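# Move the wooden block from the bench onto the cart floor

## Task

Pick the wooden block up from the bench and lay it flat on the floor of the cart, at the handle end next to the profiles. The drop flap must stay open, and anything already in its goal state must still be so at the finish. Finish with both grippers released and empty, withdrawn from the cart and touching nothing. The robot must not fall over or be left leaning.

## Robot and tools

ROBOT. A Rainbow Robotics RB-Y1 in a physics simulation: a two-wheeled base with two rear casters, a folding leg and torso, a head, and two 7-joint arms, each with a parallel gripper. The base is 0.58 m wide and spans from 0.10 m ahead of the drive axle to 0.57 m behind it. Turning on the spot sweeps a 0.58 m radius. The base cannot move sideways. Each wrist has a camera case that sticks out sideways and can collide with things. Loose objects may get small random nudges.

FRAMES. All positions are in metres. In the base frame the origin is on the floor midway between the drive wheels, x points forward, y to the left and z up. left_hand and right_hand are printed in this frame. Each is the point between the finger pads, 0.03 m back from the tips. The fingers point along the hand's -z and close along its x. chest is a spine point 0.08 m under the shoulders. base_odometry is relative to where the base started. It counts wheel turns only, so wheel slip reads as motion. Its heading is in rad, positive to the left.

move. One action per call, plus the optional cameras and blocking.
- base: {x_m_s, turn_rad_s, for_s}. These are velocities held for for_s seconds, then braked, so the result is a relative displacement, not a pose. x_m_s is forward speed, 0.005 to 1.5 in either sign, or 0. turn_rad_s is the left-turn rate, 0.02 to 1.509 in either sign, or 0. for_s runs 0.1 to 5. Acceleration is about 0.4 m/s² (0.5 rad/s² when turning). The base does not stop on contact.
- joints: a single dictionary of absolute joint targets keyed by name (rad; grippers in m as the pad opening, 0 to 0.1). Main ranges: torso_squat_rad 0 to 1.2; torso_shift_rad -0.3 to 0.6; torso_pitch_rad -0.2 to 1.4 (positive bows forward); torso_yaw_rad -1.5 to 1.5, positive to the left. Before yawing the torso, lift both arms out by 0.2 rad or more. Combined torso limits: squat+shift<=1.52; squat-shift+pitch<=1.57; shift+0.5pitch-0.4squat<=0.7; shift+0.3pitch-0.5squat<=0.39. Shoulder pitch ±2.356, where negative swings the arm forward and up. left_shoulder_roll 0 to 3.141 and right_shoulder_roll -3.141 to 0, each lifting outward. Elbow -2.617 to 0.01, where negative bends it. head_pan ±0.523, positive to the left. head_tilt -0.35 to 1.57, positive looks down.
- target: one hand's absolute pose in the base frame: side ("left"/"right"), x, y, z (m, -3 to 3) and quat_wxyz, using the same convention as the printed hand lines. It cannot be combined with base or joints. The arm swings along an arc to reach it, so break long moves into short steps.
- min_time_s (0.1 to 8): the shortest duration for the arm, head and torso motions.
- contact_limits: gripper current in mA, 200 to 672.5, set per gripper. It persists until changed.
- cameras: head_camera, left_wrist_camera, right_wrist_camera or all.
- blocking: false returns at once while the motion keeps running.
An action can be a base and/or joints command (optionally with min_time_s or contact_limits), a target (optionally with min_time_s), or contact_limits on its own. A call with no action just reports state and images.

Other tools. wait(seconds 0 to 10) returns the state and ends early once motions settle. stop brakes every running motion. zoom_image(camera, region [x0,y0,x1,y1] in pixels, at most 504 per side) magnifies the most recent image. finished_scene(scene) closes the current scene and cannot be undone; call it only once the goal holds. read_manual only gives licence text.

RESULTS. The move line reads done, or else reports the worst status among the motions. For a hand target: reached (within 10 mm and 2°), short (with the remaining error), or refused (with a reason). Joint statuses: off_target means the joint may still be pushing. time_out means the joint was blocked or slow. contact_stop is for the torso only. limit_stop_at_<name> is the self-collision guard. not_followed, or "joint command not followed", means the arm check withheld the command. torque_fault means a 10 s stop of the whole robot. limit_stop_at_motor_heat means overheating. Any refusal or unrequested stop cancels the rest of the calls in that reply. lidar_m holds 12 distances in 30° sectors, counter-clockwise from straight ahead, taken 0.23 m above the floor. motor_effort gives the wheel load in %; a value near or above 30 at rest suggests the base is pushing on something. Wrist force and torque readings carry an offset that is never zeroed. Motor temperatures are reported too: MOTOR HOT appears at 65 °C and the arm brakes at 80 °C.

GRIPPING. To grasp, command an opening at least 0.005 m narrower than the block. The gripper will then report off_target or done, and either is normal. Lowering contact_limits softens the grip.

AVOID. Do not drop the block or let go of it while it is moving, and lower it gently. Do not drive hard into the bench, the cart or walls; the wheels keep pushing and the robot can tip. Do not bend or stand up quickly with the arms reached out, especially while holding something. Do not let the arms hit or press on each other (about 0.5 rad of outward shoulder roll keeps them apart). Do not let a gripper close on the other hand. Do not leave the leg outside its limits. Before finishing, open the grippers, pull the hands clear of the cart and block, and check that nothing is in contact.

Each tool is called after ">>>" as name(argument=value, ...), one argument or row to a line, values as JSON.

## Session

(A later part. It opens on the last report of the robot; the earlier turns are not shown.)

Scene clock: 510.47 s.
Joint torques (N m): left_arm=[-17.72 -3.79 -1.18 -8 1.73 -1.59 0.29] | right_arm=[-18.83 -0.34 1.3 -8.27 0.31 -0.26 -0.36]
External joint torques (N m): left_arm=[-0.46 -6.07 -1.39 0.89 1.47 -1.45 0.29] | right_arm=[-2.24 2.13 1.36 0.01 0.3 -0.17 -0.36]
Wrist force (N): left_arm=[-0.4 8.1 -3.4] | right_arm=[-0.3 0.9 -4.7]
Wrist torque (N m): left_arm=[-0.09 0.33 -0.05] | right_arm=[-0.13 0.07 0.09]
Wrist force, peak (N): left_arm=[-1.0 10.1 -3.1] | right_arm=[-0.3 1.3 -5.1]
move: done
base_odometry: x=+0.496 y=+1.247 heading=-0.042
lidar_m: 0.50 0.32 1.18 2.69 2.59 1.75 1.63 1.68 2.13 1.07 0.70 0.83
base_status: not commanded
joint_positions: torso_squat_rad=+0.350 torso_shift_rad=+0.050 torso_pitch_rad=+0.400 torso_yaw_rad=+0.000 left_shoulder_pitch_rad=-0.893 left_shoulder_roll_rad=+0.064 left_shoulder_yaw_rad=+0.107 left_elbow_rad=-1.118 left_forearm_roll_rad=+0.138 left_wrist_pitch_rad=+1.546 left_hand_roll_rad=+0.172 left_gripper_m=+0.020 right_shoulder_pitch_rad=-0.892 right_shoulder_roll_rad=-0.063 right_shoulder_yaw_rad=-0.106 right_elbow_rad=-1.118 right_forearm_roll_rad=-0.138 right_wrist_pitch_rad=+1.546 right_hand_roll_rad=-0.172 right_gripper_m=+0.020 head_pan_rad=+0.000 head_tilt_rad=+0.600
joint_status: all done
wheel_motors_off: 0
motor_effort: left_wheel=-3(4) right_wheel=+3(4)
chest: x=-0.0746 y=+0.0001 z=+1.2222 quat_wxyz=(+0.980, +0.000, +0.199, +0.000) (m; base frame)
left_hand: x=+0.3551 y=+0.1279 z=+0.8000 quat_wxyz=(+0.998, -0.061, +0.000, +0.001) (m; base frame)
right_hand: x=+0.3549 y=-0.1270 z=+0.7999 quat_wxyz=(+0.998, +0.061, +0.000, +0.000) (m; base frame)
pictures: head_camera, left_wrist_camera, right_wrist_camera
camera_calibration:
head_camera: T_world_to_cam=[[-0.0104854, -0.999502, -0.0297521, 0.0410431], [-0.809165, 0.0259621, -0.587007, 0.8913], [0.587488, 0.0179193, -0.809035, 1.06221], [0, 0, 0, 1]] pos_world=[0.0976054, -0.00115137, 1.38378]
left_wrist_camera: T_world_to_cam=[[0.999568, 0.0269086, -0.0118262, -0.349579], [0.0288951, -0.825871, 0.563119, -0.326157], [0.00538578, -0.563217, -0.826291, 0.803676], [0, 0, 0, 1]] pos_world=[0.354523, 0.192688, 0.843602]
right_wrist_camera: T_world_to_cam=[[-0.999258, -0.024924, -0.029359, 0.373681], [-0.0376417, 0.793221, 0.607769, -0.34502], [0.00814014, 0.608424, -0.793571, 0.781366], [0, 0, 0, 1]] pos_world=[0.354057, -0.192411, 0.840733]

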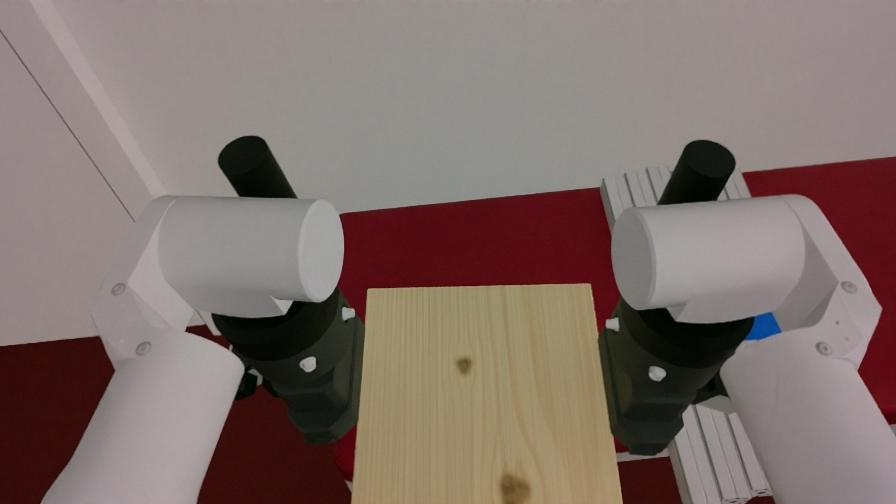

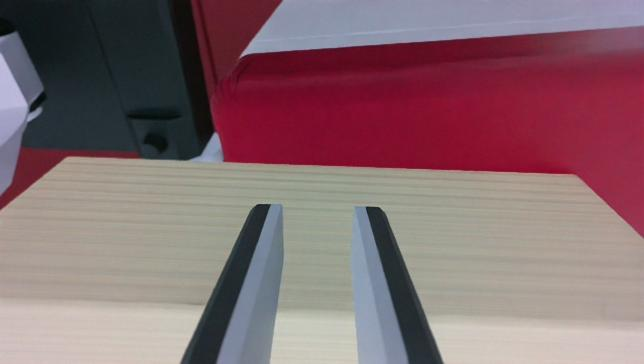

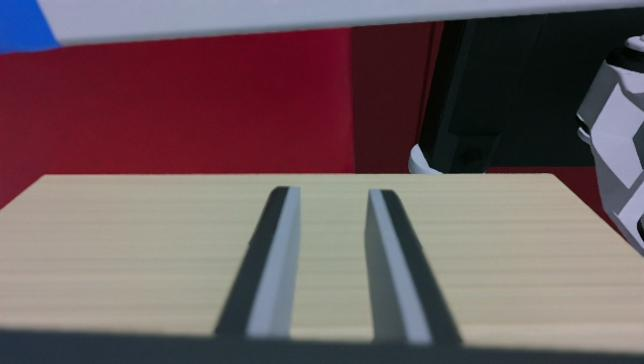

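>>> move(
  joints={"left_shoulder_pitch_rad": -0.901, "left_shoulder_roll_rad": 0.048, "left_shoulder_yaw_rad": 0.103, "left_elbow_rad": -1.108, "left_forearm_roll_rad": 0.126, "left_wrist_pitch_rad": 1.541, "left_hand_roll_rad": 0.183, "right_shoulder_pitch_rad": -0.901, "right_shoulder_roll_rad": -0.048, "right_shoulder_yaw_rad": -0.103, "right_elbow_rad": -1.108, "right_forearm_roll_rad": -0.126, "right_wrist_pitch_rad": 1.541, "right_hand_roll_rad": -0.183},
  min_time_s=1,
)

Scene clock: 512.97 s.
Joint torques (N m): left_arm=[-21.97 -23.21 -5.98 -8.74 10.27 -3.45 0.85] | right_arm=[-24.17 20.32 5.52 -8.93 -7.72 -2.43 -0.9]
External joint torques (N m): left_arm=[-4.64 -25.29 -6.11 0.14 10.03 -3.31 0.85] | right_arm=[-7.51 22.61 5.5 -0.66 -7.74 -2.34 -0.9]
Wrist force (N): left_arm=[-2.0 41.7 6.2] | right_arm=[-3.6 -33.7 7.0]
Wrist torque (N m): left_arm=[0.61 0.36 -0.62] | right_arm=[-0.04 0.26 0.69]
Wrist force, peak (N): left_arm=[-1.9 42.3 6.3] | right_arm=[-3.4 -34.1 7.4]
move: done
base_odometry: x=+0.496 y=+1.247 heading=-0.042
lidar_m: 0.48 0.32 1.20 2.69 2.60 1.75 1.63 1.67 2.15 1.08 0.70 0.80
base_status: not commanded
joint_positions: torso_squat_rad=+0.350 torso_shift_rad=+0.050 torso_pitch_rad=+0.400 torso_yaw_rad=+0.000 left_shoulder_pitch_rad=-0.900 left_shoulder_roll_rad=+0.054 left_shoulder_yaw_rad=+0.105 left_elbow_rad=-1.108 left_forearm_roll_rad=+0.123 left_wrist_pitch_rad=+1.542 left_hand_roll_rad=+0.183 left_gripper_m=+0.020 right_shoulder_pitch_rad=-0.899 right_shoulder_roll_rad=-0.054 right_shoulder_yaw_rad=-0.104 right_elbow_rad=-1.108 right_forearm_roll_rad=-0.124 right_wrist_pitch_rad=+1.542 right_hand_roll_rad=-0.183 right_gripper_m=+0.020 head_pan_rad=+0.000 head_tilt_rad=+0.600
joint_status: all done
wheel_motors_off: 0
motor_effort: left_wheel=-3(4) right_wheel=+2(5)
chest: x=-0.0749 y=+0.0001 z=+1.2223 quat_wxyz=(+0.980, +0.000, +0.198, +0.000) (m; base frame)
left_hand: x=+0.3552 y=+0.1237 z=+0.7997 quat_wxyz=(+0.998, -0.057, +0.000, +0.002) (m; base frame)
right_hand: x=+0.3549 y=-0.1230 z=+0.7995 quat_wxyz=(+0.998, +0.058, +0.000, -0.002) (m; base frame)
pictures: none

>>> move(
  joints={"torso_squat_rad": 0.22},
  min_time_s=2.5,
  cameras=["all"],
)

Scene clock: 516.80 s.
Joint torques (N m): left_arm=[-23.78 -21.12 -4.88 -11.86 10.46 -1.87 0.87] | right_arm=[-25.12 20.5 5.25 -12.19 -8.62 -1.79 -0.89]
External joint torques (N m): left_arm=[-6.48 -23.19 -5.01 -2.98 10.21 -1.74 0.87] | right_arm=[-8.49 22.78 5.24 -3.92 -8.65 -1.7 -0.89]
Wrist force (N): left_arm=[3.6 38.5 -13.7] | right_arm=[-0.7 -35.9 -7.5]
Wrist torque (N m): left_arm=[0.76 0.13 -0.53] | right_arm=[-0.24 0.08 0.66]
Wrist force, peak (N): left_arm=[-1.2 42.6 5.5] | right_arm=[-0.5 -36.6 -6.9]
move: done
base_odometry: x=+0.496 y=+1.247 heading=-0.042
lidar_m: 0.49 0.31 1.20 2.70 2.59 1.74 1.63 1.68 2.13 1.09 0.70 0.81
base_status: not commanded
joint_positions: torso_squat_rad=+0.220 torso_shift_rad=+0.050 torso_pitch_rad=+0.401 torso_yaw_rad=+0.000 left_shoulder_pitch_rad=-0.899 left_shoulder_roll_rad=+0.054 left_shoulder_yaw_rad=+0.104 left_elbow_rad=-1.107 left_forearm_roll_rad=+0.123 left_wrist_pitch_rad=+1.541 left_hand_roll_rad=+0.183 left_gripper_m=+0.020 right_shoulder_pitch_rad=-0.899 right_shoulder_roll_rad=-0.054 right_shoulder_yaw_rad=-0.104 right_elbow_rad=-1.107 right_forearm_roll_rad=-0.124 right_wrist_pitch_rad=+1.541 right_hand_roll_rad=-0.183 right_gripper_m=+0.020 head_pan_rad=+0.000 head_tilt_rad=+0.600
joint_status: all done
wheel_motors_off: 0
motor_effort: left_wheel=-3(4) right_wheel=+4(5)
chest: x=-0.0730 y=+0.0001 z=+1.2477 quat_wxyz=(+0.980, +0.000, +0.199, +0.000) (m; base frame)
left_hand: x=+0.3562 y=+0.1235 z=+0.8242 quat_wxyz=(+0.998, -0.058, +0.001, +0.002) (m; base frame)
right_hand: x=+0.3561 y=-0.1231 z=+0.8241 quat_wxyz=(+0.998, +0.058, +0.001, -0.002) (m; base frame)
pictures: head_camera, left_wrist_camera, right_wrist_camera
camera_calibration:
head_camera: T_world_to_cam=[[-0.0105653, -0.999504, -0.0296643, 0.0417013], [-0.809539, 0.0259638, -0.586492, 0.906898], [0.586971, 0.017818, -0.809412, 1.08234], [0, 0, 0, 1]] pos_world=[0.0993055, -0.00115111, 1.40919]
left_wrist_camera: T_world_to_cam=[[0.999458, 0.0298864, -0.0137894, -0.348884], [0.0324931, -0.829111, 0.558139, -0.340121], [0.00524778, -0.558285, -0.829633, 0.823342], [0, 0, 0, 1]] pos_world=[0.355426, 0.188088, 0.868096]
right_wrist_camera: T_world_to_cam=[[-0.999394, -0.0217495, -0.027191, 0.374364], [-0.0337467, 0.797372, 0.602543, -0.359253], [0.00857631, 0.603095, -0.797623, 0.800751], [0, 0, 0, 1]] pos_world=[0.355146, -0.188329, 0.865343]

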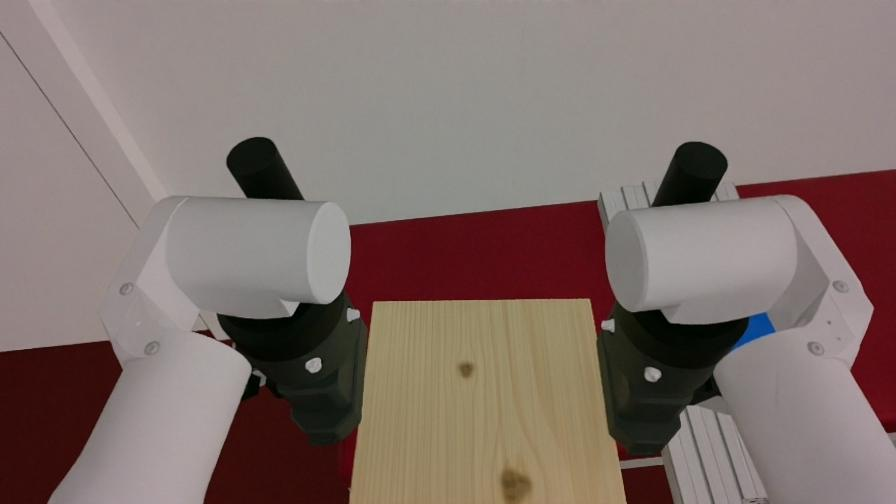

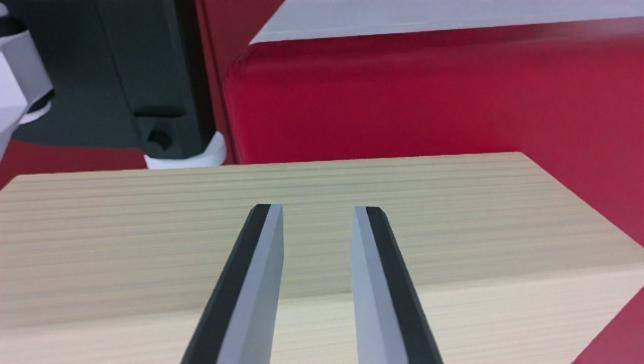

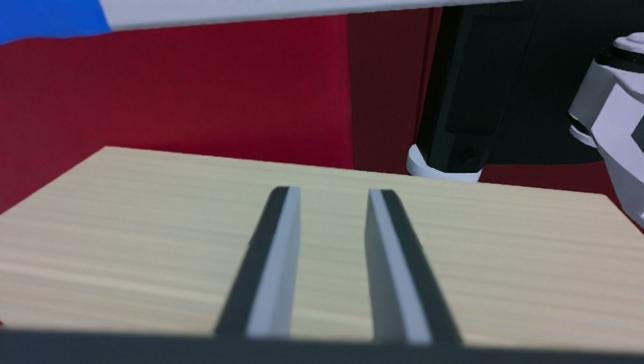

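>>> move(
  joints={"torso_squat_rad": 0.35},
  min_time_s=2.5,
)

>>> move(
  joints={"left_shoulder_pitch_rad": -0.866, "left_shoulder_roll_rad": 0.098, "left_shoulder_yaw_rad": 0.147, "left_elbow_rad": -1.151, "left_forearm_roll_rad": 0.152, "left_wrist_pitch_rad": 1.564, "left_hand_roll_rad": 0.114, "right_shoulder_pitch_rad": -0.865, "right_shoulder_roll_rad": -0.105, "right_shoulder_yaw_rad": -0.137, "right_elbow_rad": -1.151, "right_forearm_roll_rad": -0.163, "right_wrist_pitch_rad": 1.563, "right_hand_roll_rad": -0.121},
  min_time_s=1.5,
  cameras=["all"],
)

Scene clock: 530.00 s.
Joint torques (N m): left_arm=[-21.14 -20.94 -5.13 -9.64 10.19 -4.47 0.86] | right_arm=[-25.96 20.56 5.44 -11.06 -8.75 -3.9 -0.9]
External joint torques (N m): left_arm=[-3.79 -23.02 -5.26 -0.75 9.95 -4.32 0.87] | right_arm=[-9.29 22.86 5.43 -2.78 -8.77 -3.82 -0.9]
Wrist force (N): left_arm=[-8.0 40.3 16.2] | right_arm=[-9.9 -39.1 12.5]
Wrist torque (N m): left_arm=[0.31 0.70 -0.70] | right_arm=[0.01 0.36 0.86]
Wrist force, peak (N): left_arm=[-8.0 41.5 16.7] | right_arm=[-9.9 -39.5 13.4]
move: done
base_odometry: x=+0.496 y=+1.247 heading=-0.042
lidar_m: 0.50 0.32 1.20 2.70 2.60 1.74 1.63 1.67 2.13 1.09 0.70 0.82
base_status: not commanded
joint_positions: torso_squat_rad=+0.350 torso_shift_rad=+0.049 torso_pitch_rad=+0.399 torso_yaw_rad=+0.000 left_shoulder_pitch_rad=-0.900 left_shoulder_roll_rad=+0.054 left_shoulder_yaw_rad=+0.104 left_elbow_rad=-1.108 left_forearm_roll_rad=+0.124 left_wrist_pitch_rad=+1.542 left_hand_roll_rad=+0.183 left_gripper_m=+0.020 right_shoulder_pitch_rad=-0.899 right_shoulder_roll_rad=-0.054 right_shoulder_yaw_rad=-0.104 right_elbow_rad=-1.107 right_forearm_roll_rad=-0.124 right_wrist_pitch_rad=+1.542 right_hand_roll_rad=-0.183 right_gripper_m=+0.020 head_pan_rad=+0.000 head_tilt_rad=+0.600
joint_status: all done
wheel_motors_off: 0
motor_effort: left_wheel=-2(4) right_wheel=+6(7)
chest: x=-0.0755 y=+0.0001 z=+1.2224 quat_wxyz=(+0.980, +0.000, +0.198, +0.000) (m; base frame)
left_hand: x=+0.3549 y=+0.1233 z=+0.8003 quat_wxyz=(+0.998, -0.058, -0.001, +0.002) (m; base frame)
right_hand: x=+0.3544 y=-0.1232 z=+0.7998 quat_wxyz=(+0.998, +0.058, +0.000, -0.002) (m; base frame)
pictures: none

Scene clock: 531.80 s.
Joint torques (N m): left_arm=[-14.3 2.88 2.06 -9.71 0.63 0.05 -0.33] | right_arm=[-14.9 -4.53 -2.52 -9.94 -0.36 0.24 0.25]
External joint torques (N m): left_arm=[2.67 -0.38 1.73 -0.81 0.38 0.18 -0.33] | right_arm=[1.39 -1.03 -2.24 -1.65 -0.37 0.32 0.25]
Wrist force (N): left_arm=[0.2 0.5 -6.8] | right_arm=[0.2 0.5 -4.4]
Wrist torque (N m): left_arm=[-0.17 0.09 0.18] | right_arm=[-0.08 0.15 -0.11]
Wrist force, peak (N): left_arm=[-7.3 40.7 16.1] | right_arm=[-10.0 -38.9 11.9]
move: done
base_odometry: x=+0.496 y=+1.247 heading=-0.042
lidar_m: 0.50 0.32 1.19 2.69 2.59 1.75 1.63 1.67 2.14 1.08 0.70 0.81
base_status: not commanded
joint_positions: torso_squat_rad=+0.350 torso_shift_rad=+0.050 torso_pitch_rad=+0.400 torso_yaw_rad=+0.000 left_shoulder_pitch_rad=-0.866 left_shoulder_roll_rad=+0.098 left_shoulder_yaw_rad=+0.147 left_elbow_rad=-1.151 left_forearm_roll_rad=+0.152 left_wrist_pitch_rad=+1.564 left_hand_roll_rad=+0.114 left_gripper_m=+0.020 right_shoulder_pitch_rad=-0.865 right_shoulder_roll_rad=-0.105 right_shoulder_yaw_rad=-0.137 right_elbow_rad=-1.151 right_forearm_roll_rad=-0.163 right_wrist_pitch_rad=+1.563 right_hand_roll_rad=-0.121 right_gripper_m=+0.020 head_pan_rad=+0.000 head_tilt_rad=+0.600
joint_status: all done
wheel_motors_off: 0
motor_effort: left_wheel=-2(3) right_wheel=+7(7)
chest: x=-0.0748 y=+0.0001 z=+1.2223 quat_wxyz=(+0.980, +0.000, +0.199, +0.000) (m; base frame)
left_hand: x=+0.3549 y=+0.1549 z=+0.8008 quat_wxyz=(+0.998, -0.061, -0.001, +0.000) (m; base frame)
right_hand: x=+0.3549 y=-0.1549 z=+0.8009 quat_wxyz=(+0.998, +0.061, -0.001, +0.000) (m; base frame)
pictures: head_camera, left_wrist_camera, right_wrist_camera
camera_calibration:
head_camera: T_world_to_cam=[[-0.0105322, -0.999504, -0.0296738, 0.0409394], [-0.808952, 0.0259604, -0.587301, 0.891502], [0.58778, 0.0178191, -0.808824, 1.06214], [0, 0, 0, 1]] pos_world=[0.0973053, -0.00115112, 1.38388]
left_wrist_camera: T_world_to_cam=[[0.999642, 0.0251881, -0.00905743, -0.351984], [0.0259105, -0.82565, 0.563588, -0.303603], [0.00671742, -0.563621, -0.826006, 0.818978], [0, 0, 0, 1]] pos_world=[0.354223, 0.219789, 0.8444]
right_wrist_camera: T_world_to_cam=[[-0.999157, -0.0253346, -0.0323035, 0.375277], [-0.0397602, 0.793104, 0.607788, -0.322725], [0.010222, 0.60856, -0.793442, 0.798233], [0, 0, 0, 1]] pos_world=[0.35397, -0.220311, 0.841623]

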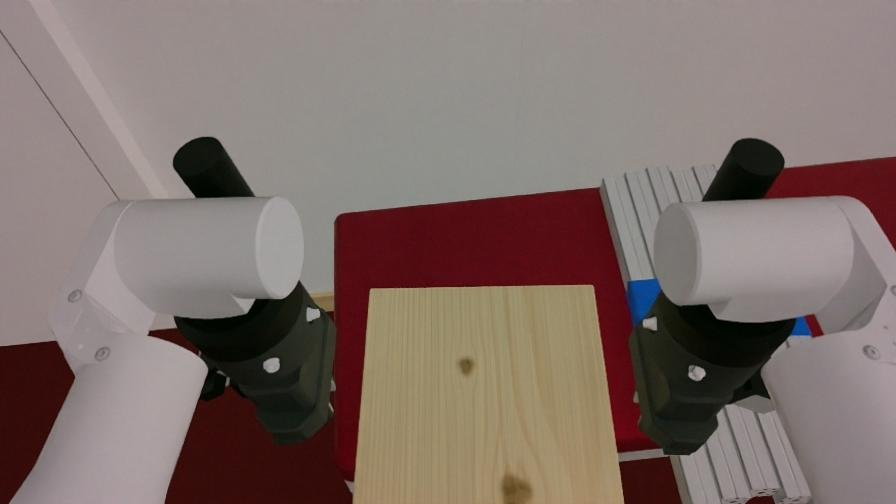

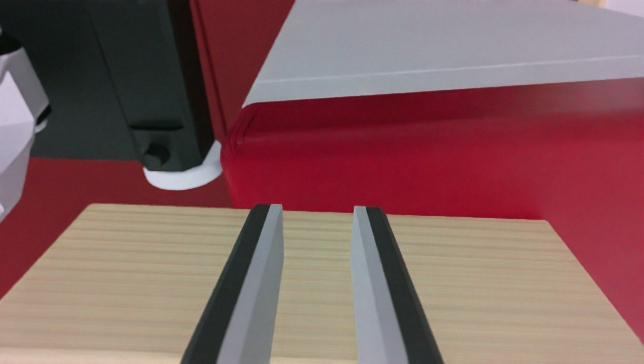

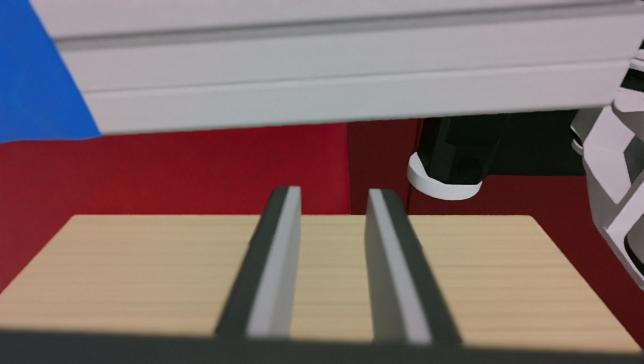

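>>> move(
  target={"side": "left", "x": 0.358, "y": 0.15, "z": 0.772, "quat_wxyz": [0.99999, -0.004, 0, -0.002]},
  min_time_s=1,
)

>>> move(
  target={"side": "right", "x": 0.358, "y": -0.15, "z": 0.772, "quat_wxyz": [0.99999, 0.004, 0, 0.002]},
  min_time_s=1,
)

>>> move(
  target={"side": "left", "x": 0.358, "y": 0.1285, "z": 0.772, "quat_wxyz": [0.99999, -0.004, 0, -0.002]},
  min_time_s=1,
)

>>> move(
  target={"side": "right", "x": 0.358, "y": -0.1285, "z": 0.772, "quat_wxyz": [0.99999, 0.004, 0, 0.002]},
  min_time_s=1,
  cameras=["left_wrist_camera", "right_wrist_camera"],
)

Scene clock: 539.60 s.
Joint torques (N m): left_arm=[-15.95 1.1 0.32 -7.64 -0.24 -0.41 0.23] | right_arm=[-15.21 -4.15 -2.53 -9.87 -0.36 0.22 0.28]
External joint torques (N m): left_arm=[1.57 -1.57 -0.02 0.99 -0.28 -0.29 0.23] | right_arm=[1.08 -0.66 -2.25 -1.59 -0.36 0.3 0.28]
Wrist force (N): left_arm=[0.1 0.3 -7.7] | right_arm=[-0.2 0.9 -5.0]
Wrist torque (N m): left_arm=[-0.19 0.06 0.08] | right_arm=[-0.12 0.08 -0.10]
Wrist force, peak (N): left_arm=[0.6 0.7 -8.4] | right_arm=[0.5 0.7 -5.4]
move: done
base_odometry: x=+0.496 y=+1.247 heading=-0.042
lidar_m: 0.49 0.33 1.20 2.69 2.59 1.75 1.62 1.67 2.13 1.08 0.70 0.81
base_status: not commanded
joint_positions: torso_squat_rad=+0.350 torso_shift_rad=+0.050 torso_pitch_rad=+0.400 torso_yaw_rad=+0.000 left_shoulder_pitch_rad=-0.926 left_shoulder_roll_rad=+0.080 left_shoulder_yaw_rad=+0.075 left_elbow_rad=-0.964 left_forearm_roll_rad=+0.057 left_wrist_pitch_rad=+1.439 left_hand_roll_rad=+0.192 left_gripper_m=+0.020 right_shoulder_pitch_rad=-0.865 right_shoulder_roll_rad=-0.105 right_shoulder_yaw_rad=-0.137 right_elbow_rad=-1.151 right_forearm_roll_rad=-0.163 right_wrist_pitch_rad=+1.563 right_hand_roll_rad=-0.121 right_gripper_m=+0.020 head_pan_rad=+0.000 head_tilt_rad=+0.600
joint_status: all done
wheel_motors_off: 0
motor_effort: left_wheel=-3(3) right_wheel=+5(8)
chest: x=-0.0748 y=+0.0001 z=+1.2223 quat_wxyz=(+0.980, +0.000, +0.199, +0.000) (m; base frame)
left_hand: x=+0.3575 y=+0.1502 z=+0.7727 quat_wxyz=(+1.000, -0.004, -0.003, -0.002) (m; base frame)
left_hand_status: reached (checked arc, planned for 1.0 s): 1 mm and 0.3 deg off.
right_hand: x=+0.3549 y=-0.1549 z=+0.8009 quat_wxyz=(+0.998, +0.061, -0.001, +0.000) (m; base frame)
pictures: none

Scene clock: 540.93 s.
Joint torques (N m): left_arm=[-16.28 1.38 0.34 -7.66 -0.27 -0.46 0.15] | right_arm=[-18.98 -1.27 0.68 -7.97 0.37 0.04 -0.12]
External joint torques (N m): left_arm=[1.24 -1.28 0 0.96 -0.3 -0.34 0.15] | right_arm=[-2.12 1.65 0.94 0.05 0.15 0.1 -0.12]
Wrist force (N): left_arm=[0.4 0.2 -7.8] | right_arm=[-0.2 1.4 -4.8]
Wrist torque (N m): left_arm=[-0.13 0.11 0.04] | right_arm=[-0.14 0.10 0.09]
Wrist force, peak (N): left_arm=[-0.2 0.3 -8.3] | right_arm=[0.2 1.4 -5.0]
move: done
base_odometry: x=+0.496 y=+1.247 heading=-0.042
lidar_m: 0.49 0.32 1.19 2.69 2.59 1.75 1.62 1.67 2.13 1.08 0.70 0.80
base_status: not commanded
joint_positions: torso_squat_rad=+0.350 torso_shift_rad=+0.050 torso_pitch_rad=+0.400 torso_yaw_rad=+0.000 left_shoulder_pitch_rad=-0.926 left_shoulder_roll_rad=+0.080 left_shoulder_yaw_rad=+0.075 left_elbow_rad=-0.964 left_forearm_roll_rad=+0.057 left_wrist_pitch_rad=+1.439 left_hand_roll_rad=+0.192 left_gripper_m=+0.020 right_shoulder_pitch_rad=-0.924 right_shoulder_roll_rad=-0.086 right_shoulder_yaw_rad=-0.064 right_elbow_rad=-0.964 right_forearm_roll_rad=-0.067 right_wrist_pitch_rad=+1.439 right_hand_roll_rad=-0.197 right_gripper_m=+0.020 head_pan_rad=+0.000 head_tilt_rad=+0.600
joint_status: all done
wheel_motors_off: 0
motor_effort: left_wheel=-3(3) right_wheel=+4(7)
chest: x=-0.0748 y=+0.0001 z=+1.2223 quat_wxyz=(+0.980, +0.000, +0.199, +0.000) (m; base frame)
left_hand: x=+0.3575 y=+0.1502 z=+0.7727 quat_wxyz=(+1.000, -0.004, -0.003, -0.002) (m; base frame)
right_hand: x=+0.3572 y=-0.1504 z=+0.7725 quat_wxyz=(+1.000, +0.004, -0.002, +0.002) (m; base frame)
right_hand_status: reached (checked arc, planned for 1.0 s): 1 mm and 0.3 deg off.
pictures: none

Scene clock: 542.27 s.
Joint torques (N m): left_arm=[-16.83 0.1 -0.54 -7.53 0.01 -0.75 0.18] | right_arm=[-19.25 -1.55 1.18 -7.92 0.43 -0.08 -0.27]
External joint torques (N m): left_arm=[1.05 -1.9 -0.72 1.04 -0.02 -0.65 0.18] | right_arm=[-2.39 1.38 1.43 0.1 0.21 -0.02 -0.27]
Wrist force (N): left_arm=[-0.1 2.3 -6.5] | right_arm=[0.0 0.6 -4.8]
Wrist torque (N m): left_arm=[-0.25 0.15 0.06] | right_arm=[-0.05 0.12 0.12]
Wrist force, peak (N): left_arm=[0.1 -0.5 -8.4] | right_arm=[0.7 1.5 -5.1]
move: done
base_odometry: x=+0.496 y=+1.247 heading=-0.042
lidar_m: 0.51 0.33 1.19 2.71 2.58 1.75 1.62 1.67 2.12 1.08 0.71 0.80
base_status: not commanded
joint_positions: torso_squat_rad=+0.350 torso_shift_rad=+0.050 torso_pitch_rad=+0.400 torso_yaw_rad=+0.000 left_shoulder_pitch_rad=-0.964 left_shoulder_roll_rad=+0.049 left_shoulder_yaw_rad=+0.061 left_elbow_rad=-0.909 left_forearm_roll_rad=+0.038 left_wrist_pitch_rad=+1.421 left_hand_roll_rad=+0.232 left_gripper_m=+0.020 right_shoulder_pitch_rad=-0.924 right_shoulder_roll_rad=-0.086 right_shoulder_yaw_rad=-0.064 right_elbow_rad=-0.964 right_forearm_roll_rad=-0.067 right_wrist_pitch_rad=+1.439 right_hand_roll_rad=-0.197 right_gripper_m=+0.020 head_pan_rad=+0.000 head_tilt_rad=+0.600
joint_status: all done
wheel_motors_off: 0
motor_effort: left_wheel=-3(4) right_wheel=+7(8)
chest: x=-0.0748 y=+0.0001 z=+1.2223 quat_wxyz=(+0.980, +0.000, +0.199, +0.000) (m; base frame)
left_hand: x=+0.3580 y=+0.1287 z=+0.7721 quat_wxyz=(+1.000, -0.004, +0.000, -0.002) (m; base frame)
left_hand_status: reached (checked arc, planned for 1.0 s): 0 mm and 0.0 deg off.
right_hand: x=+0.3572 y=-0.1504 z=+0.7725 quat_wxyz=(+1.000, +0.004, -0.002, +0.002) (m; base frame)
pictures: none

Scene clock: 543.60 s.
Joint torques (N m): left_arm=[-20.16 -12.44 -1.04 -9.61 5.04 -2.15 0.29] | right_arm=[-21.96 23.01 5.66 -7.54 -6.9 -1.45 0.79]
External joint torques (N m): left_arm=[-2.29 -14.52 -1.23 -1.05 5.02 -2.06 0.29] | right_arm=[-4.71 25.42 5.77 0.43 -7.13 -1.41 0.79]
Wrist force (N): left_arm=[-2.9 26.5 -3.6] | right_arm=[-0.6 -36.6 7.2]
Wrist torque (N m): left_arm=[-0.77 0.13 0.06] | right_arm=[1.33 -0.32 -1.10]
Wrist force, peak (N): left_arm=[-3.6 27.7 -3.6] | right_arm=[0.0 -37.9 6.4]
move: done
base_odometry: x=+0.496 y=+1.247 heading=-0.042
lidar_m: 0.50 0.32 1.19 2.69 2.57 1.74 1.62 1.68 2.12 1.07 0.69 0.82
base_status: not commanded
joint_positions: torso_squat_rad=+0.350 torso_shift_rad=+0.050 torso_pitch_rad=+0.400 torso_yaw_rad=+0.000 left_shoulder_pitch_rad=-0.963 left_shoulder_roll_rad=+0.052 left_shoulder_yaw_rad=+0.061 left_elbow_rad=-0.908 left_forearm_roll_rad=+0.037 left_wrist_pitch_rad=+1.421 left_hand_roll_rad=+0.232 left_gripper_m=+0.020 right_shoulder_pitch_rad=-0.962 right_shoulder_roll_rad=-0.060 right_shoulder_yaw_rad=-0.051 right_elbow_rad=-0.909 right_forearm_roll_rad=-0.047 right_wrist_pitch_rad=+1.421 right_hand_roll_rad=-0.237 right_gripper_m=+0.020 head_pan_rad=+0.000 head_tilt_rad=+0.600
joint_status: all done
wheel_motors_off: 0
motor_effort: left_wheel=-4(5) right_wheel=+5(8)
chest: x=-0.0748 y=+0.0001 z=+1.2223 quat_wxyz=(+0.980, +0.000, +0.198, +0.000) (m; base frame)
left_hand: x=+0.3581 y=+0.1310 z=+0.7718 quat_wxyz=(+1.000, -0.002, +0.000, -0.001) (m; base frame)
right_hand: x=+0.3587 y=-0.1334 z=+0.7720 quat_wxyz=(+1.000, +0.001, -0.001, -0.001) (m; base frame)
right_hand_status: reached (checked arc, planned for 1.0 s): 5 mm and 0.5 deg off.
pictures: left_wrist_camera, right_wrist_camera
camera_calibration:
left_wrist_camera: T_world_to_cam=[[0.999656, 0.0247023, -0.00881761, -0.355044], [0.0259784, -0.886126, 0.462715, -0.221265], [0.00361664, -0.462785, -0.886463, 0.816051], [0, 0, 0, 1]] pos_world=[0.357719, 0.190358, 0.822652]
right_wrist_camera: T_world_to_cam=[[-0.999231, -0.0279638, -0.0274812, 0.374621], [-0.0380542, 0.86045, 0.508112, -0.236764], [0.00943745, 0.508767, -0.860852, 0.80121], [0, 0, 0, 1]] pos_world=[0.357762, -0.19343, 0.820321]

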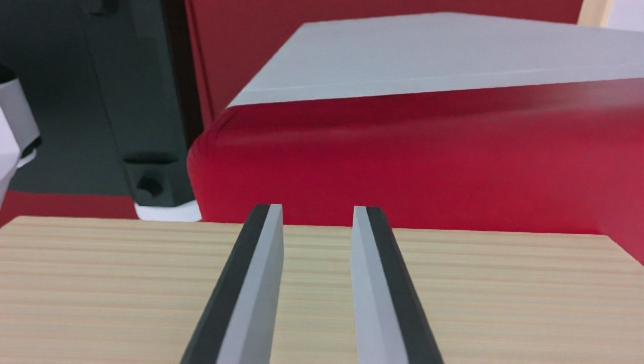

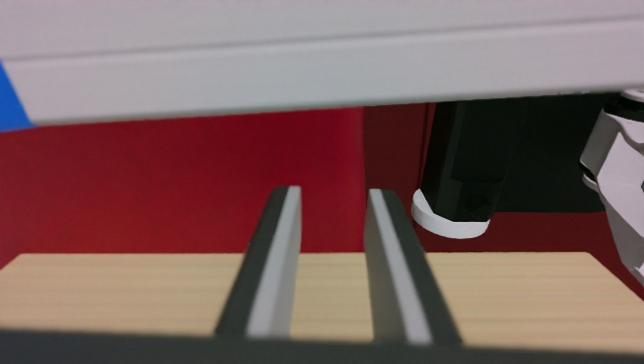

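>>> move(
  target={"side": "right", "x": 0.358, "y": -0.15, "z": 0.785, "quat_wxyz": [0.99881, 0.0488, 0, 0.001]},
  min_time_s=1,
)

>>> move(
  target={"side": "left", "x": 0.358, "y": 0.15, "z": 0.785, "quat_wxyz": [0.99881, -0.0488, 0, -0.0015]},
  min_time_s=1,
)

>>> move(
  target={"side": "left", "x": 0.358, "y": 0.1265, "z": 0.785, "quat_wxyz": [0.99881, -0.0488, 0, -0.0015]},
  min_time_s=1,
)

>>> move(
  target={"side": "right", "x": 0.358, "y": -0.1265, "z": 0.785, "quat_wxyz": [0.99881, 0.0488, 0, 0.001]},
  min_time_s=1,
)

Scene clock: 551.23 s.
Joint torques (N m): left_arm=[-17.19 -5.03 -0.46 -8.98 2.21 -1.24 0.32] | right_arm=[-15.93 -3.78 -2.37 -9.7 -0.26 0.14 0.17]
External joint torques (N m): left_arm=[0.69 -7.06 -0.65 -0.41 2.18 -1.14 0.32] | right_arm=[0.78 -0.43 -2.16 -1.54 -0.32 0.22 0.17]
Wrist force (N): left_arm=[-0.4 9.6 -5.2] | right_arm=[-0.1 0.1 -4.5]
Wrist torque (N m): left_arm=[-0.42 0.11 -0.10] | right_arm=[-0.03 0.10 -0.09]
Wrist force, peak (N): left_arm=[-3.9 26.5 -4.9] | right_arm=[-0.5 -37.3 6.8]
move: done
base_odometry: x=+0.496 y=+1.247 heading=-0.042
lidar_m: 0.48 0.32 1.19 2.70 2.59 1.75 1.62 1.67 2.14 1.08 0.71 0.82
base_status: not commanded
joint_positions: torso_squat_rad=+0.350 torso_shift_rad=+0.050 torso_pitch_rad=+0.400 torso_yaw_rad=+0.000 left_shoulder_pitch_rad=-0.963 left_shoulder_roll_rad=+0.050 left_shoulder_yaw_rad=+0.061 left_elbow_rad=-0.908 left_forearm_roll_rad=+0.038 left_wrist_pitch_rad=+1.421 left_hand_roll_rad=+0.232 left_gripper_m=+0.020 right_shoulder_pitch_rad=-0.904 right_shoulder_roll_rad=-0.096 right_shoulder_yaw_rad=-0.124 right_elbow_rad=-1.036 right_forearm_roll_rad=-0.137 right_wrist_pitch_rad=+1.488 right_hand_roll_rad=-0.133 right_gripper_m=+0.020 head_pan_rad=+0.000 head_tilt_rad=+0.600
joint_status: all done
wheel_motors_off: 0
motor_effort: left_wheel=-4(4) right_wheel=+5(7)
chest: x=-0.0748 y=+0.0001 z=+1.2223 quat_wxyz=(+0.980, +0.000, +0.199, +0.000) (m; base frame)
left_hand: x=+0.3581 y=+0.1297 z=+0.7720 quat_wxyz=(+1.000, -0.003, +0.000, -0.001) (m; base frame)
right_hand: x=+0.3581 y=-0.1496 z=+0.7850 quat_wxyz=(+0.999, +0.049, +0.000, +0.001) (m; base frame)
right_hand_status: reached (checked arc, planned for 1.0 s): 0 mm and 0.1 deg off.
pictures: none

Scene clock: 552.57 s.
Joint torques (N m): left_arm=[-15.05 2.42 1.81 -9.43 0.5 -0.06 -0.15] | right_arm=[-15.91 -3.66 -2.34 -9.6 -0.39 0.12 0.22]
External joint torques (N m): left_arm=[2.32 -0.71 1.52 -0.66 0.3 0.06 -0.15] | right_arm=[0.79 -0.31 -2.13 -1.44 -0.45 0.19 0.22]
Wrist force (N): left_arm=[0.2 0.7 -7.3] | right_arm=[0.1 0.6 -5.0]
Wrist torque (N m): left_arm=[-0.16 0.10 0.19] | right_arm=[-0.08 0.12 -0.09]
Wrist force, peak (N): left_arm=[0.1 9.3 -5.0] | right_arm=[0.0 0.6 -5.1]
move: done
base_odometry: x=+0.496 y=+1.247 heading=-0.042
lidar_m: 0.48 0.33 1.20 2.69 2.59 1.75 1.63 1.67 2.13 1.08 0.71 0.82
base_status: not commanded
joint_positions: torso_squat_rad=+0.350 torso_shift_rad=+0.050 torso_pitch_rad=+0.400 torso_yaw_rad=+0.000 left_shoulder_pitch_rad=-0.905 left_shoulder_roll_rad=+0.091 left_shoulder_yaw_rad=+0.135 left_elbow_rad=-1.036 left_forearm_roll_rad=+0.127 left_wrist_pitch_rad=+1.489 left_hand_roll_rad=+0.127 left_gripper_m=+0.020 right_shoulder_pitch_rad=-0.904 right_shoulder_roll_rad=-0.096 right_shoulder_yaw_rad=-0.124 right_elbow_rad=-1.036 right_forearm_roll_rad=-0.137 right_wrist_pitch_rad=+1.488 right_hand_roll_rad=-0.133 right_gripper_m=+0.020 head_pan_rad=+0.000 head_tilt_rad=+0.600
joint_status: all done
wheel_motors_off: 0
motor_effort: left_wheel=-4(5) right_wheel=+6(6)
chest: x=-0.0748 y=+0.0001 z=+1.2223 quat_wxyz=(+0.980, +0.000, +0.199, +0.000) (m; base frame)
left_hand: x=+0.3581 y=+0.1500 z=+0.7851 quat_wxyz=(+0.999, -0.049, +0.000, -0.002) (m; base frame)
left_hand_status: reached (checked arc, planned for 1.0 s): 0 mm and 0.0 deg off.
right_hand: x=+0.3581 y=-0.1497 z=+0.7850 quat_wxyz=(+0.999, +0.049, +0.000, +0.001) (m; base frame)
pictures: none

Scene clock: 553.90 s.
Joint torques (N m): left_arm=[-17.91 -2.8 -1.06 -7.9 1.63 -1.59 0.34] | right_arm=[-15.91 -3.93 -2.17 -9.48 -0.23 0.13 0.13]
External joint torques (N m): left_arm=[-0.37 -5.06 -1.15 0.88 1.4 -1.46 0.34] | right_arm=[0.8 -0.58 -1.96 -1.32 -0.28 0.21 0.13]
Wrist force (N): left_arm=[-2.8 8.1 -3.3] | right_arm=[0.3 0.6 -4.7]
Wrist torque (N m): left_arm=[-0.26 0.08 -0.08] | right_arm=[-0.09 0.17 -0.08]
Wrist force, peak (N): left_arm=[-2.6 9.2 -3.0] | right_arm=[-0.1 0.4 -5.2]
move: done
base_odometry: x=+0.496 y=+1.247 heading=-0.042
lidar_m: 0.48 0.32 1.19 2.69 2.59 1.76 1.63 1.67 2.13 1.08 0.69 0.80
base_status: not commanded
joint_positions: torso_squat_rad=+0.350 torso_shift_rad=+0.050 torso_pitch_rad=+0.400 torso_yaw_rad=+0.000 left_shoulder_pitch_rad=-0.922 left_shoulder_roll_rad=+0.055 left_shoulder_yaw_rad=+0.115 left_elbow_rad=-1.022 left_forearm_roll_rad=+0.104 left_wrist_pitch_rad=+1.480 left_hand_roll_rad=+0.166 left_gripper_m=+0.020 right_shoulder_pitch_rad=-0.904 right_shoulder_roll_rad=-0.096 right_shoulder_yaw_rad=-0.124 right_elbow_rad=-1.036 right_forearm_roll_rad=-0.137 right_wrist_pitch_rad=+1.488 right_hand_roll_rad=-0.133 right_gripper_m=+0.020 head_pan_rad=+0.000 head_tilt_rad=+0.600
joint_status: all done
wheel_motors_off: 0
motor_effort: left_wheel=-3(4) right_wheel=+5(7)
chest: x=-0.0748 y=+0.0001 z=+1.2223 quat_wxyz=(+0.980, +0.000, +0.199, +0.000) (m; base frame)
left_hand: x=+0.3576 y=+0.1277 z=+0.7857 quat_wxyz=(+0.999, -0.049, -0.001, -0.002) (m; base frame)
left_hand_status: reached (checked arc, planned for 1.0 s): 1 mm and 0.1 deg off.
right_hand: x=+0.3581 y=-0.1497 z=+0.7850 quat_wxyz=(+0.999, +0.049, +0.000, +0.001) (m; base frame)
pictures: none

Scene clock: 555.23 s.
Joint torques (N m): left_arm=[-17.46 -2.76 -0.82 -7.88 1.54 -1.59 0.36] | right_arm=[-19.42 -0.5 0.87 -8.1 0.29 -0.15 -0.32]
External joint torques (N m): left_arm=[0.07 -5.02 -0.91 0.89 1.33 -1.46 0.36] | right_arm=[-2.55 2 0.89 0.07 0.24 -0.07 -0.32]
Wrist force (N): left_arm=[-2.6 8.7 -3.3] | right_arm=[0.2 0.4 -4.7]
Wrist torque (N m): left_arm=[-0.34 0.14 -0.10] | right_arm=[-0.07 0.12 0.09]
Wrist force, peak (N): left_arm=[-2.5 9.3 -3.6] | right_arm=[-0.5 0.8 -5.0]
move: done
base_odometry: x=+0.496 y=+1.247 heading=-0.042
lidar_m: 0.50 0.32 1.20 2.70 2.59 1.75 1.61 1.66 2.15 1.08 0.70 0.80
base_status: not commanded
joint_positions: torso_squat_rad=+0.350 torso_shift_rad=+0.050 torso_pitch_rad=+0.400 torso_yaw_rad=+0.000 left_shoulder_pitch_rad=-0.922 left_shoulder_roll_rad=+0.055 left_shoulder_yaw_rad=+0.115 left_elbow_rad=-1.022 left_forearm_roll_rad=+0.104 left_wrist_pitch_rad=+1.480 left_hand_roll_rad=+0.166 left_gripper_m=+0.020 right_shoulder_pitch_rad=-0.920 right_shoulder_roll_rad=-0.060 right_shoulder_yaw_rad=-0.104 right_elbow_rad=-1.022 right_forearm_roll_rad=-0.114 right_wrist_pitch_rad=+1.479 right_hand_roll_rad=-0.173 right_gripper_m=+0.020 head_pan_rad=+0.000 head_tilt_rad=+0.600
joint_status: all done
wheel_motors_off: 0
motor_effort: left_wheel=-3(4) right_wheel=+4(6)
chest: x=-0.0748 y=+0.0001 z=+1.2223 quat_wxyz=(+0.980, +0.000, +0.199, +0.000) (m; base frame)
left_hand: x=+0.3576 y=+0.1277 z=+0.7857 quat_wxyz=(+0.999, -0.049, -0.001, -0.002) (m; base frame)
right_hand: x=+0.3574 y=-0.1271 z=+0.7856 quat_wxyz=(+0.999, +0.049, +0.000, +0.001) (m; base frame)
right_hand_status: reached (checked arc, planned for 1.0 s): 1 mm and 0.1 deg off.
pictures: none

>>> move(
  target={"side": "right", "x": 0.358, "y": -0.1185, "z": 0.785, "quat_wxyz": [0.99881, 0.0488, 0, 0.001]},
  min_time_s=0.7,
)

>>> move(
  target={"side": "left", "x": 0.358, "y": 0.1185, "z": 0.785, "quat_wxyz": [0.99881, -0.0488, 0, -0.0015]},
  min_time_s=0.7,
  cameras=["left_wrist_camera", "right_wrist_camera"],
)

Scene clock: 557.77 s.
Joint torques (N m): left_arm=[-18.18 -6.73 -1.03 -8.84 3.73 -1.54 0.45] | right_arm=[-21.44 16.33 4.39 -7.2 -5.39 -2.06 -0.12]
External joint torques (N m): left_arm=[-0.64 -9.01 -1.12 -0.06 3.53 -1.41 0.45] | right_arm=[-4.45 18.66 4.37 0.97 -5.45 -1.98 -0.12]
Wrist force (N): left_arm=[-0.8 16.9 -4.5] | right_arm=[-4.8 -27.2 11.8]
Wrist torque (N m): left_arm=[-0.29 0.23 -0.22] | right_arm=[0.56 -0.06 0.05]
Wrist force, peak (N): left_arm=[-1.8 17.8 -5.6] | right_arm=[-5.1 -28.2 12.8]
move: done
base_odometry: x=+0.496 y=+1.247 heading=-0.042
lidar_m: 0.48 0.32 1.20 2.70 2.59 1.75 1.63 1.67 2.13 1.08 0.70 0.81
base_status: not commanded
joint_positions: torso_squat_rad=+0.350 torso_shift_rad=+0.050 torso_pitch_rad=+0.400 torso_yaw_rad=+0.000 left_shoulder_pitch_rad=-0.921 left_shoulder_roll_rad=+0.056 left_shoulder_yaw_rad=+0.115 left_elbow_rad=-1.022 left_forearm_roll_rad=+0.103 left_wrist_pitch_rad=+1.480 left_hand_roll_rad=+0.166 left_gripper_m=+0.020 right_shoulder_pitch_rad=-0.933 right_shoulder_roll_rad=-0.052 right_shoulder_yaw_rad=-0.099 right_elbow_rad=-1.003 right_forearm_roll_rad=-0.105 right_wrist_pitch_rad=+1.470 right_hand_roll_rad=-0.189 right_gripper_m=+0.020 head_pan_rad=+0.000 head_tilt_rad=+0.600
joint_status: all done
wheel_motors_off: 0
motor_effort: left_wheel=-4(5) right_wheel=+5(8)
chest: x=-0.0749 y=+0.0001 z=+1.2223 quat_wxyz=(+0.980, +0.000, +0.198, +0.000) (m; base frame)
left_hand: x=+0.3577 y=+0.1283 z=+0.7857 quat_wxyz=(+0.999, -0.048, -0.001, -0.002) (m; base frame)
right_hand: x=+0.3582 y=-0.1222 z=+0.7851 quat_wxyz=(+0.999, +0.047, -0.001, -0.001) (m; base frame)
right_hand_status: reached (checked arc, planned for 0.7 s): 4 mm and 0.3 deg off.
pictures: none

Scene clock: 558.80 s.
Joint torques (N m): left_arm=[-23.05 -27.29 -6.29 -8.84 11.01 -5.68 1.26] | right_arm=[-21.63 19.4 4.66 -8.58 -7.53 -1.93 -0.17]
External joint torques (N m): left_arm=[-5.39 -29.43 -6.35 -0.08 10.82 -5.55 1.26] | right_arm=[-4.62 21.75 4.65 -0.42 -7.6 -1.85 -0.17]
Wrist force (N): left_arm=[-11.6 51.5 17.2] | right_arm=[-1.5 -35.9 5.1]
Wrist torque (N m): left_arm=[-0.61 0.46 -0.91] | right_arm=[0.62 -0.02 -0.12]
Wrist force, peak (N): left_arm=[-11.8 52.6 17.5] | right_arm=[-1.0 -36.7 5.5]
move: done
base_odometry: x=+0.496 y=+1.247 heading=-0.042
lidar_m: 0.51 0.32 1.19 2.70 2.59 1.74 1.61 1.65 2.15 1.07 0.71 0.80
base_status: not commanded
joint_positions: torso_squat_rad=+0.350 torso_shift_rad=+0.050 torso_pitch_rad=+0.399 torso_yaw_rad=+0.000 left_shoulder_pitch_rad=-0.933 left_shoulder_roll_rad=+0.049 left_shoulder_yaw_rad=+0.110 left_elbow_rad=-1.002 left_forearm_roll_rad=+0.093 left_wrist_pitch_rad=+1.471 left_hand_roll_rad=+0.182 left_gripper_m=+0.020 right_shoulder_pitch_rad=-0.933 right_shoulder_roll_rad=-0.053 right_shoulder_yaw_rad=-0.099 right_elbow_rad=-1.003 right_forearm_roll_rad=-0.104 right_wrist_pitch_rad=+1.470 right_hand_roll_rad=-0.189 right_gripper_m=+0.020 head_pan_rad=+0.000 head_tilt_rad=+0.600
joint_status: all done
wheel_motors_off: 0
motor_effort: left_wheel=+0(5) right_wheel=+6(8)
chest: x=-0.0751 y=+0.0001 z=+1.2223 quat_wxyz=(+0.980, +0.000, +0.198, +0.000) (m; base frame)
left_hand: x=+0.3581 y=+0.1245 z=+0.7850 quat_wxyz=(+0.999, -0.045, +0.000, +0.001) (m; base frame)
left_hand_status: reached (checked arc, planned for 0.7 s): 6 mm and 0.6 deg off.
right_hand: x=+0.3583 y=-0.1225 z=+0.7852 quat_wxyz=(+0.999, +0.046, -0.001, -0.001) (m; base frame)
pictures: left_wrist_camera, right_wrist_camera
camera_calibration:
left_wrist_camera: T_world_to_cam=[[0.999553, 0.0279347, -0.0106799, -0.353643], [0.0293025, -0.843359, 0.536551, -0.297641], [0.0059814, -0.536624, -0.8438, 0.799522], [0, 0, 0, 1]] pos_world=[0.357424, 0.187904, 0.83056]
right_wrist_camera: T_world_to_cam=[[-0.999223, -0.0252257, -0.0302707, 0.377438], [-0.0381563, 0.811207, 0.583513, -0.317996], [0.00983623, 0.584215, -0.811539, 0.777491], [0, 0, 0, 1]] pos_world=[0.357364, -0.18674, 0.827945]

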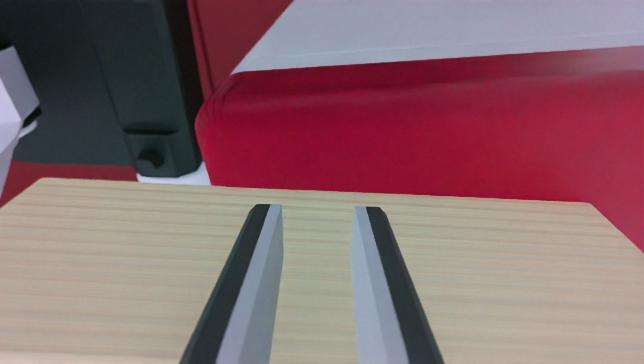

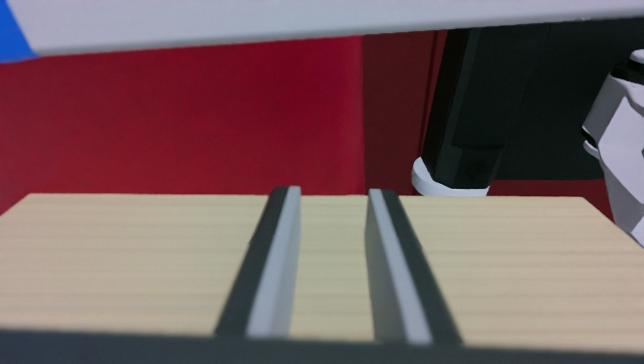

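>>> move(
  target={"side": "left", "x": 0.358, "y": 0.1195, "z": 0.785, "quat_wxyz": [0.99881, -0.0488, 0, -0.0045]},
  min_time_s=0.7,
)

>>> move(
  joints={"torso_squat_rad": 0.22},
  min_time_s=2.5,
  cameras=["all"],
)

Scene clock: 562.07 s.
Joint torques (N m): left_arm=[-23.19 -25.35 -5.84 -8.23 11.12 -6.2 0.55] | right_arm=[-21.34 19.26 4.9 -8.46 -7.56 -1.86 -0.08]
External joint torques (N m): left_arm=[-5.49 -27.54 -5.92 0.52 10.93 -6.07 0.55] | right_arm=[-4.33 21.62 4.89 -0.31 -7.63 -1.77 -0.08]
Wrist force (N): left_arm=[-13.4 49.0 19.3] | right_arm=[-1.9 -33.3 4.6]
Wrist torque (N m): left_arm=[-0.67 0.43 -0.77] | right_arm=[0.55 -0.09 -0.19]
Wrist force, peak (N): left_arm=[-11.3 52.4 17.1] | right_arm=[-1.3 -36.1 5.2]
move: done
base_odometry: x=+0.496 y=+1.247 heading=-0.042
lidar_m: 0.52 0.32 1.21 2.69 2.60 1.75 1.63 1.67 2.14 1.08 0.70 0.82
base_status: not commanded
joint_positions: torso_squat_rad=+0.350 torso_shift_rad=+0.050 torso_pitch_rad=+0.399 torso_yaw_rad=+0.000 left_shoulder_pitch_rad=-0.935 left_shoulder_roll_rad=+0.051 left_shoulder_yaw_rad=+0.110 left_elbow_rad=-0.996 left_forearm_roll_rad=+0.095 left_wrist_pitch_rad=+1.469 left_hand_roll_rad=+0.175 left_gripper_m=+0.020 right_shoulder_pitch_rad=-0.933 right_shoulder_roll_rad=-0.053 right_shoulder_yaw_rad=-0.099 right_elbow_rad=-1.003 right_forearm_roll_rad=-0.104 right_wrist_pitch_rad=+1.470 right_hand_roll_rad=-0.189 right_gripper_m=+0.020 head_pan_rad=+0.000 head_tilt_rad=+0.600
joint_status: all done
wheel_motors_off: 0
motor_effort: left_wheel=-2(2) right_wheel=+5(8)
chest: x=-0.0752 y=+0.0001 z=+1.2223 quat_wxyz=(+0.980, +0.000, +0.198, +0.000) (m; base frame)
left_hand: x=+0.3583 y=+0.1248 z=+0.7846 quat_wxyz=(+0.999, -0.045, +0.000, -0.002) (m; base frame)
left_hand_status: reached (checked arc, planned for 0.7 s): 5 mm and 0.5 deg off.
right_hand: x=+0.3583 y=-0.1225 z=+0.7853 quat_wxyz=(+0.999, +0.046, -0.001, -0.001) (m; base frame)
pictures: none

Scene clock: 564.87 s.
Joint torques (N m): left_arm=[-25.77 -21.37 -4.54 -12.6 10.01 -2.88 0.74] | right_arm=[-26.13 21.18 4.45 -12.18 -8.53 -0.98 0.02]
External joint torques (N m): left_arm=[-8.13 -23.52 -4.6 -3.87 9.81 -2.76 0.74] | right_arm=[-9.17 23.53 4.43 -4.04 -8.6 -0.9 0.02]
Wrist force (N): left_arm=[-2.0 40.9 -13.0] | right_arm=[3.1 -38.5 -10.7]
Wrist torque (N m): left_arm=[-0.33 -0.03 -0.51] | right_arm=[0.38 0.31 -0.28]
Wrist force, peak (N): left_arm=[-13.1 49.3 19.1] | right_arm=[2.5 -39.1 -10.6]
move: done
base_odometry: x=+0.496 y=+1.247 heading=-0.042
lidar_m: 0.50 0.32 1.19 2.71 2.59 1.75 1.63 1.67 2.12 1.08 0.71 0.81
base_status: not commanded
joint_positions: torso_squat_rad=+0.220 torso_shift_rad=+0.050 torso_pitch_rad=+0.401 torso_yaw_rad=+0.000 left_shoulder_pitch_rad=-0.935 left_shoulder_roll_rad=+0.050 left_shoulder_yaw_rad=+0.110 left_elbow_rad=-0.995 left_forearm_roll_rad=+0.096 left_wrist_pitch_rad=+1.469 left_hand_roll_rad=+0.175 left_gripper_m=+0.020 right_shoulder_pitch_rad=-0.931 right_shoulder_roll_rad=-0.053 right_shoulder_yaw_rad=-0.099 right_elbow_rad=-1.002 right_forearm_roll_rad=-0.104 right_wrist_pitch_rad=+1.470 right_hand_roll_rad=-0.189 right_gripper_m=+0.020 head_pan_rad=+0.000 head_tilt_rad=+0.600
joint_status: all done
wheel_motors_off: 0
motor_effort: left_wheel=-2(3) right_wheel=+5(7)
chest: x=-0.0729 y=+0.0001 z=+1.2477 quat_wxyz=(+0.980, +0.000, +0.199, +0.000) (m; base frame)
left_hand: x=+0.3592 y=+0.1242 z=+0.8086 quat_wxyz=(+0.999, -0.045, +0.002, -0.002) (m; base frame)
right_hand: x=+0.3591 y=-0.1232 z=+0.8092 quat_wxyz=(+0.999, +0.045, +0.001, -0.001) (m; base frame)
pictures: head_camera, left_wrist_camera, right_wrist_camera
camera_calibration:
head_camera: T_world_to_cam=[[-0.0105642, -0.999504, -0.0296635, 0.0416999], [-0.809587, 0.025961, -0.586426, 0.90681], [0.586905, 0.01782, -0.80946, 1.08242], [0, 0, 0, 1]] pos_world=[0.0993056, -0.00115112, 1.40919]
left_wrist_camera: T_world_to_cam=[[0.999679, 0.0209933, -0.0141918, -0.350815], [0.0253312, -0.842857, 0.53754, -0.310117], [-0.000676927, -0.537727, -0.843119, 0.821287], [0, 0, 0, 1]] pos_world=[0.359114, 0.187609, 0.854165]
right_wrist_camera: T_world_to_cam=[[-0.999335, -0.0244772, -0.027009, 0.376536], [-0.0356365, 0.811796, 0.582853, -0.331711], [0.00765921, 0.583428, -0.812129, 0.798453], [0, 0, 0, 1]] pos_world=[0.358349, -0.187342, 0.851956]

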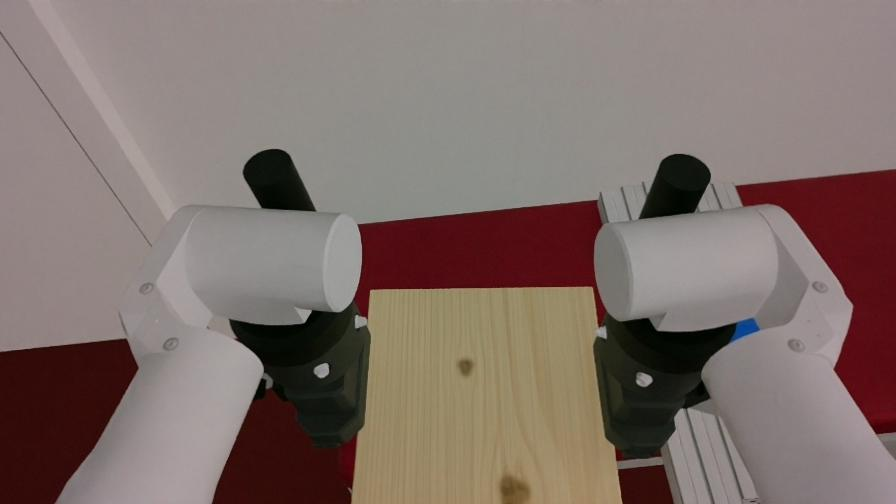

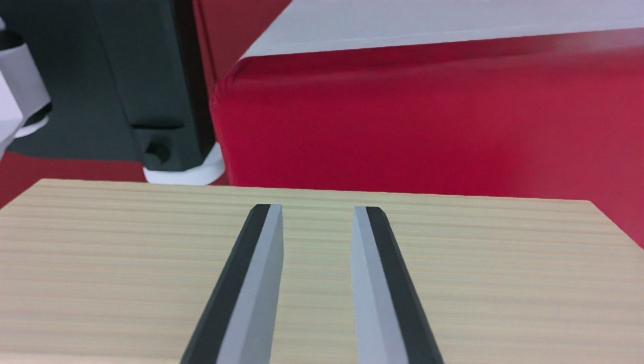

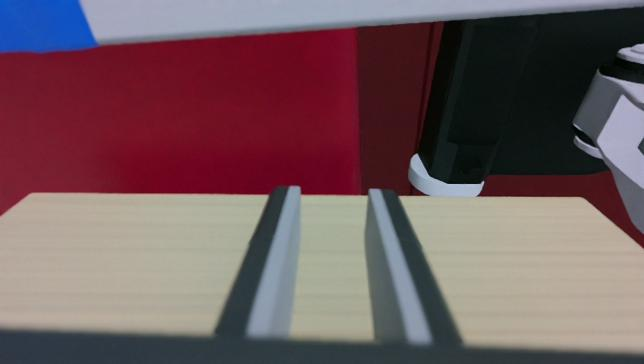

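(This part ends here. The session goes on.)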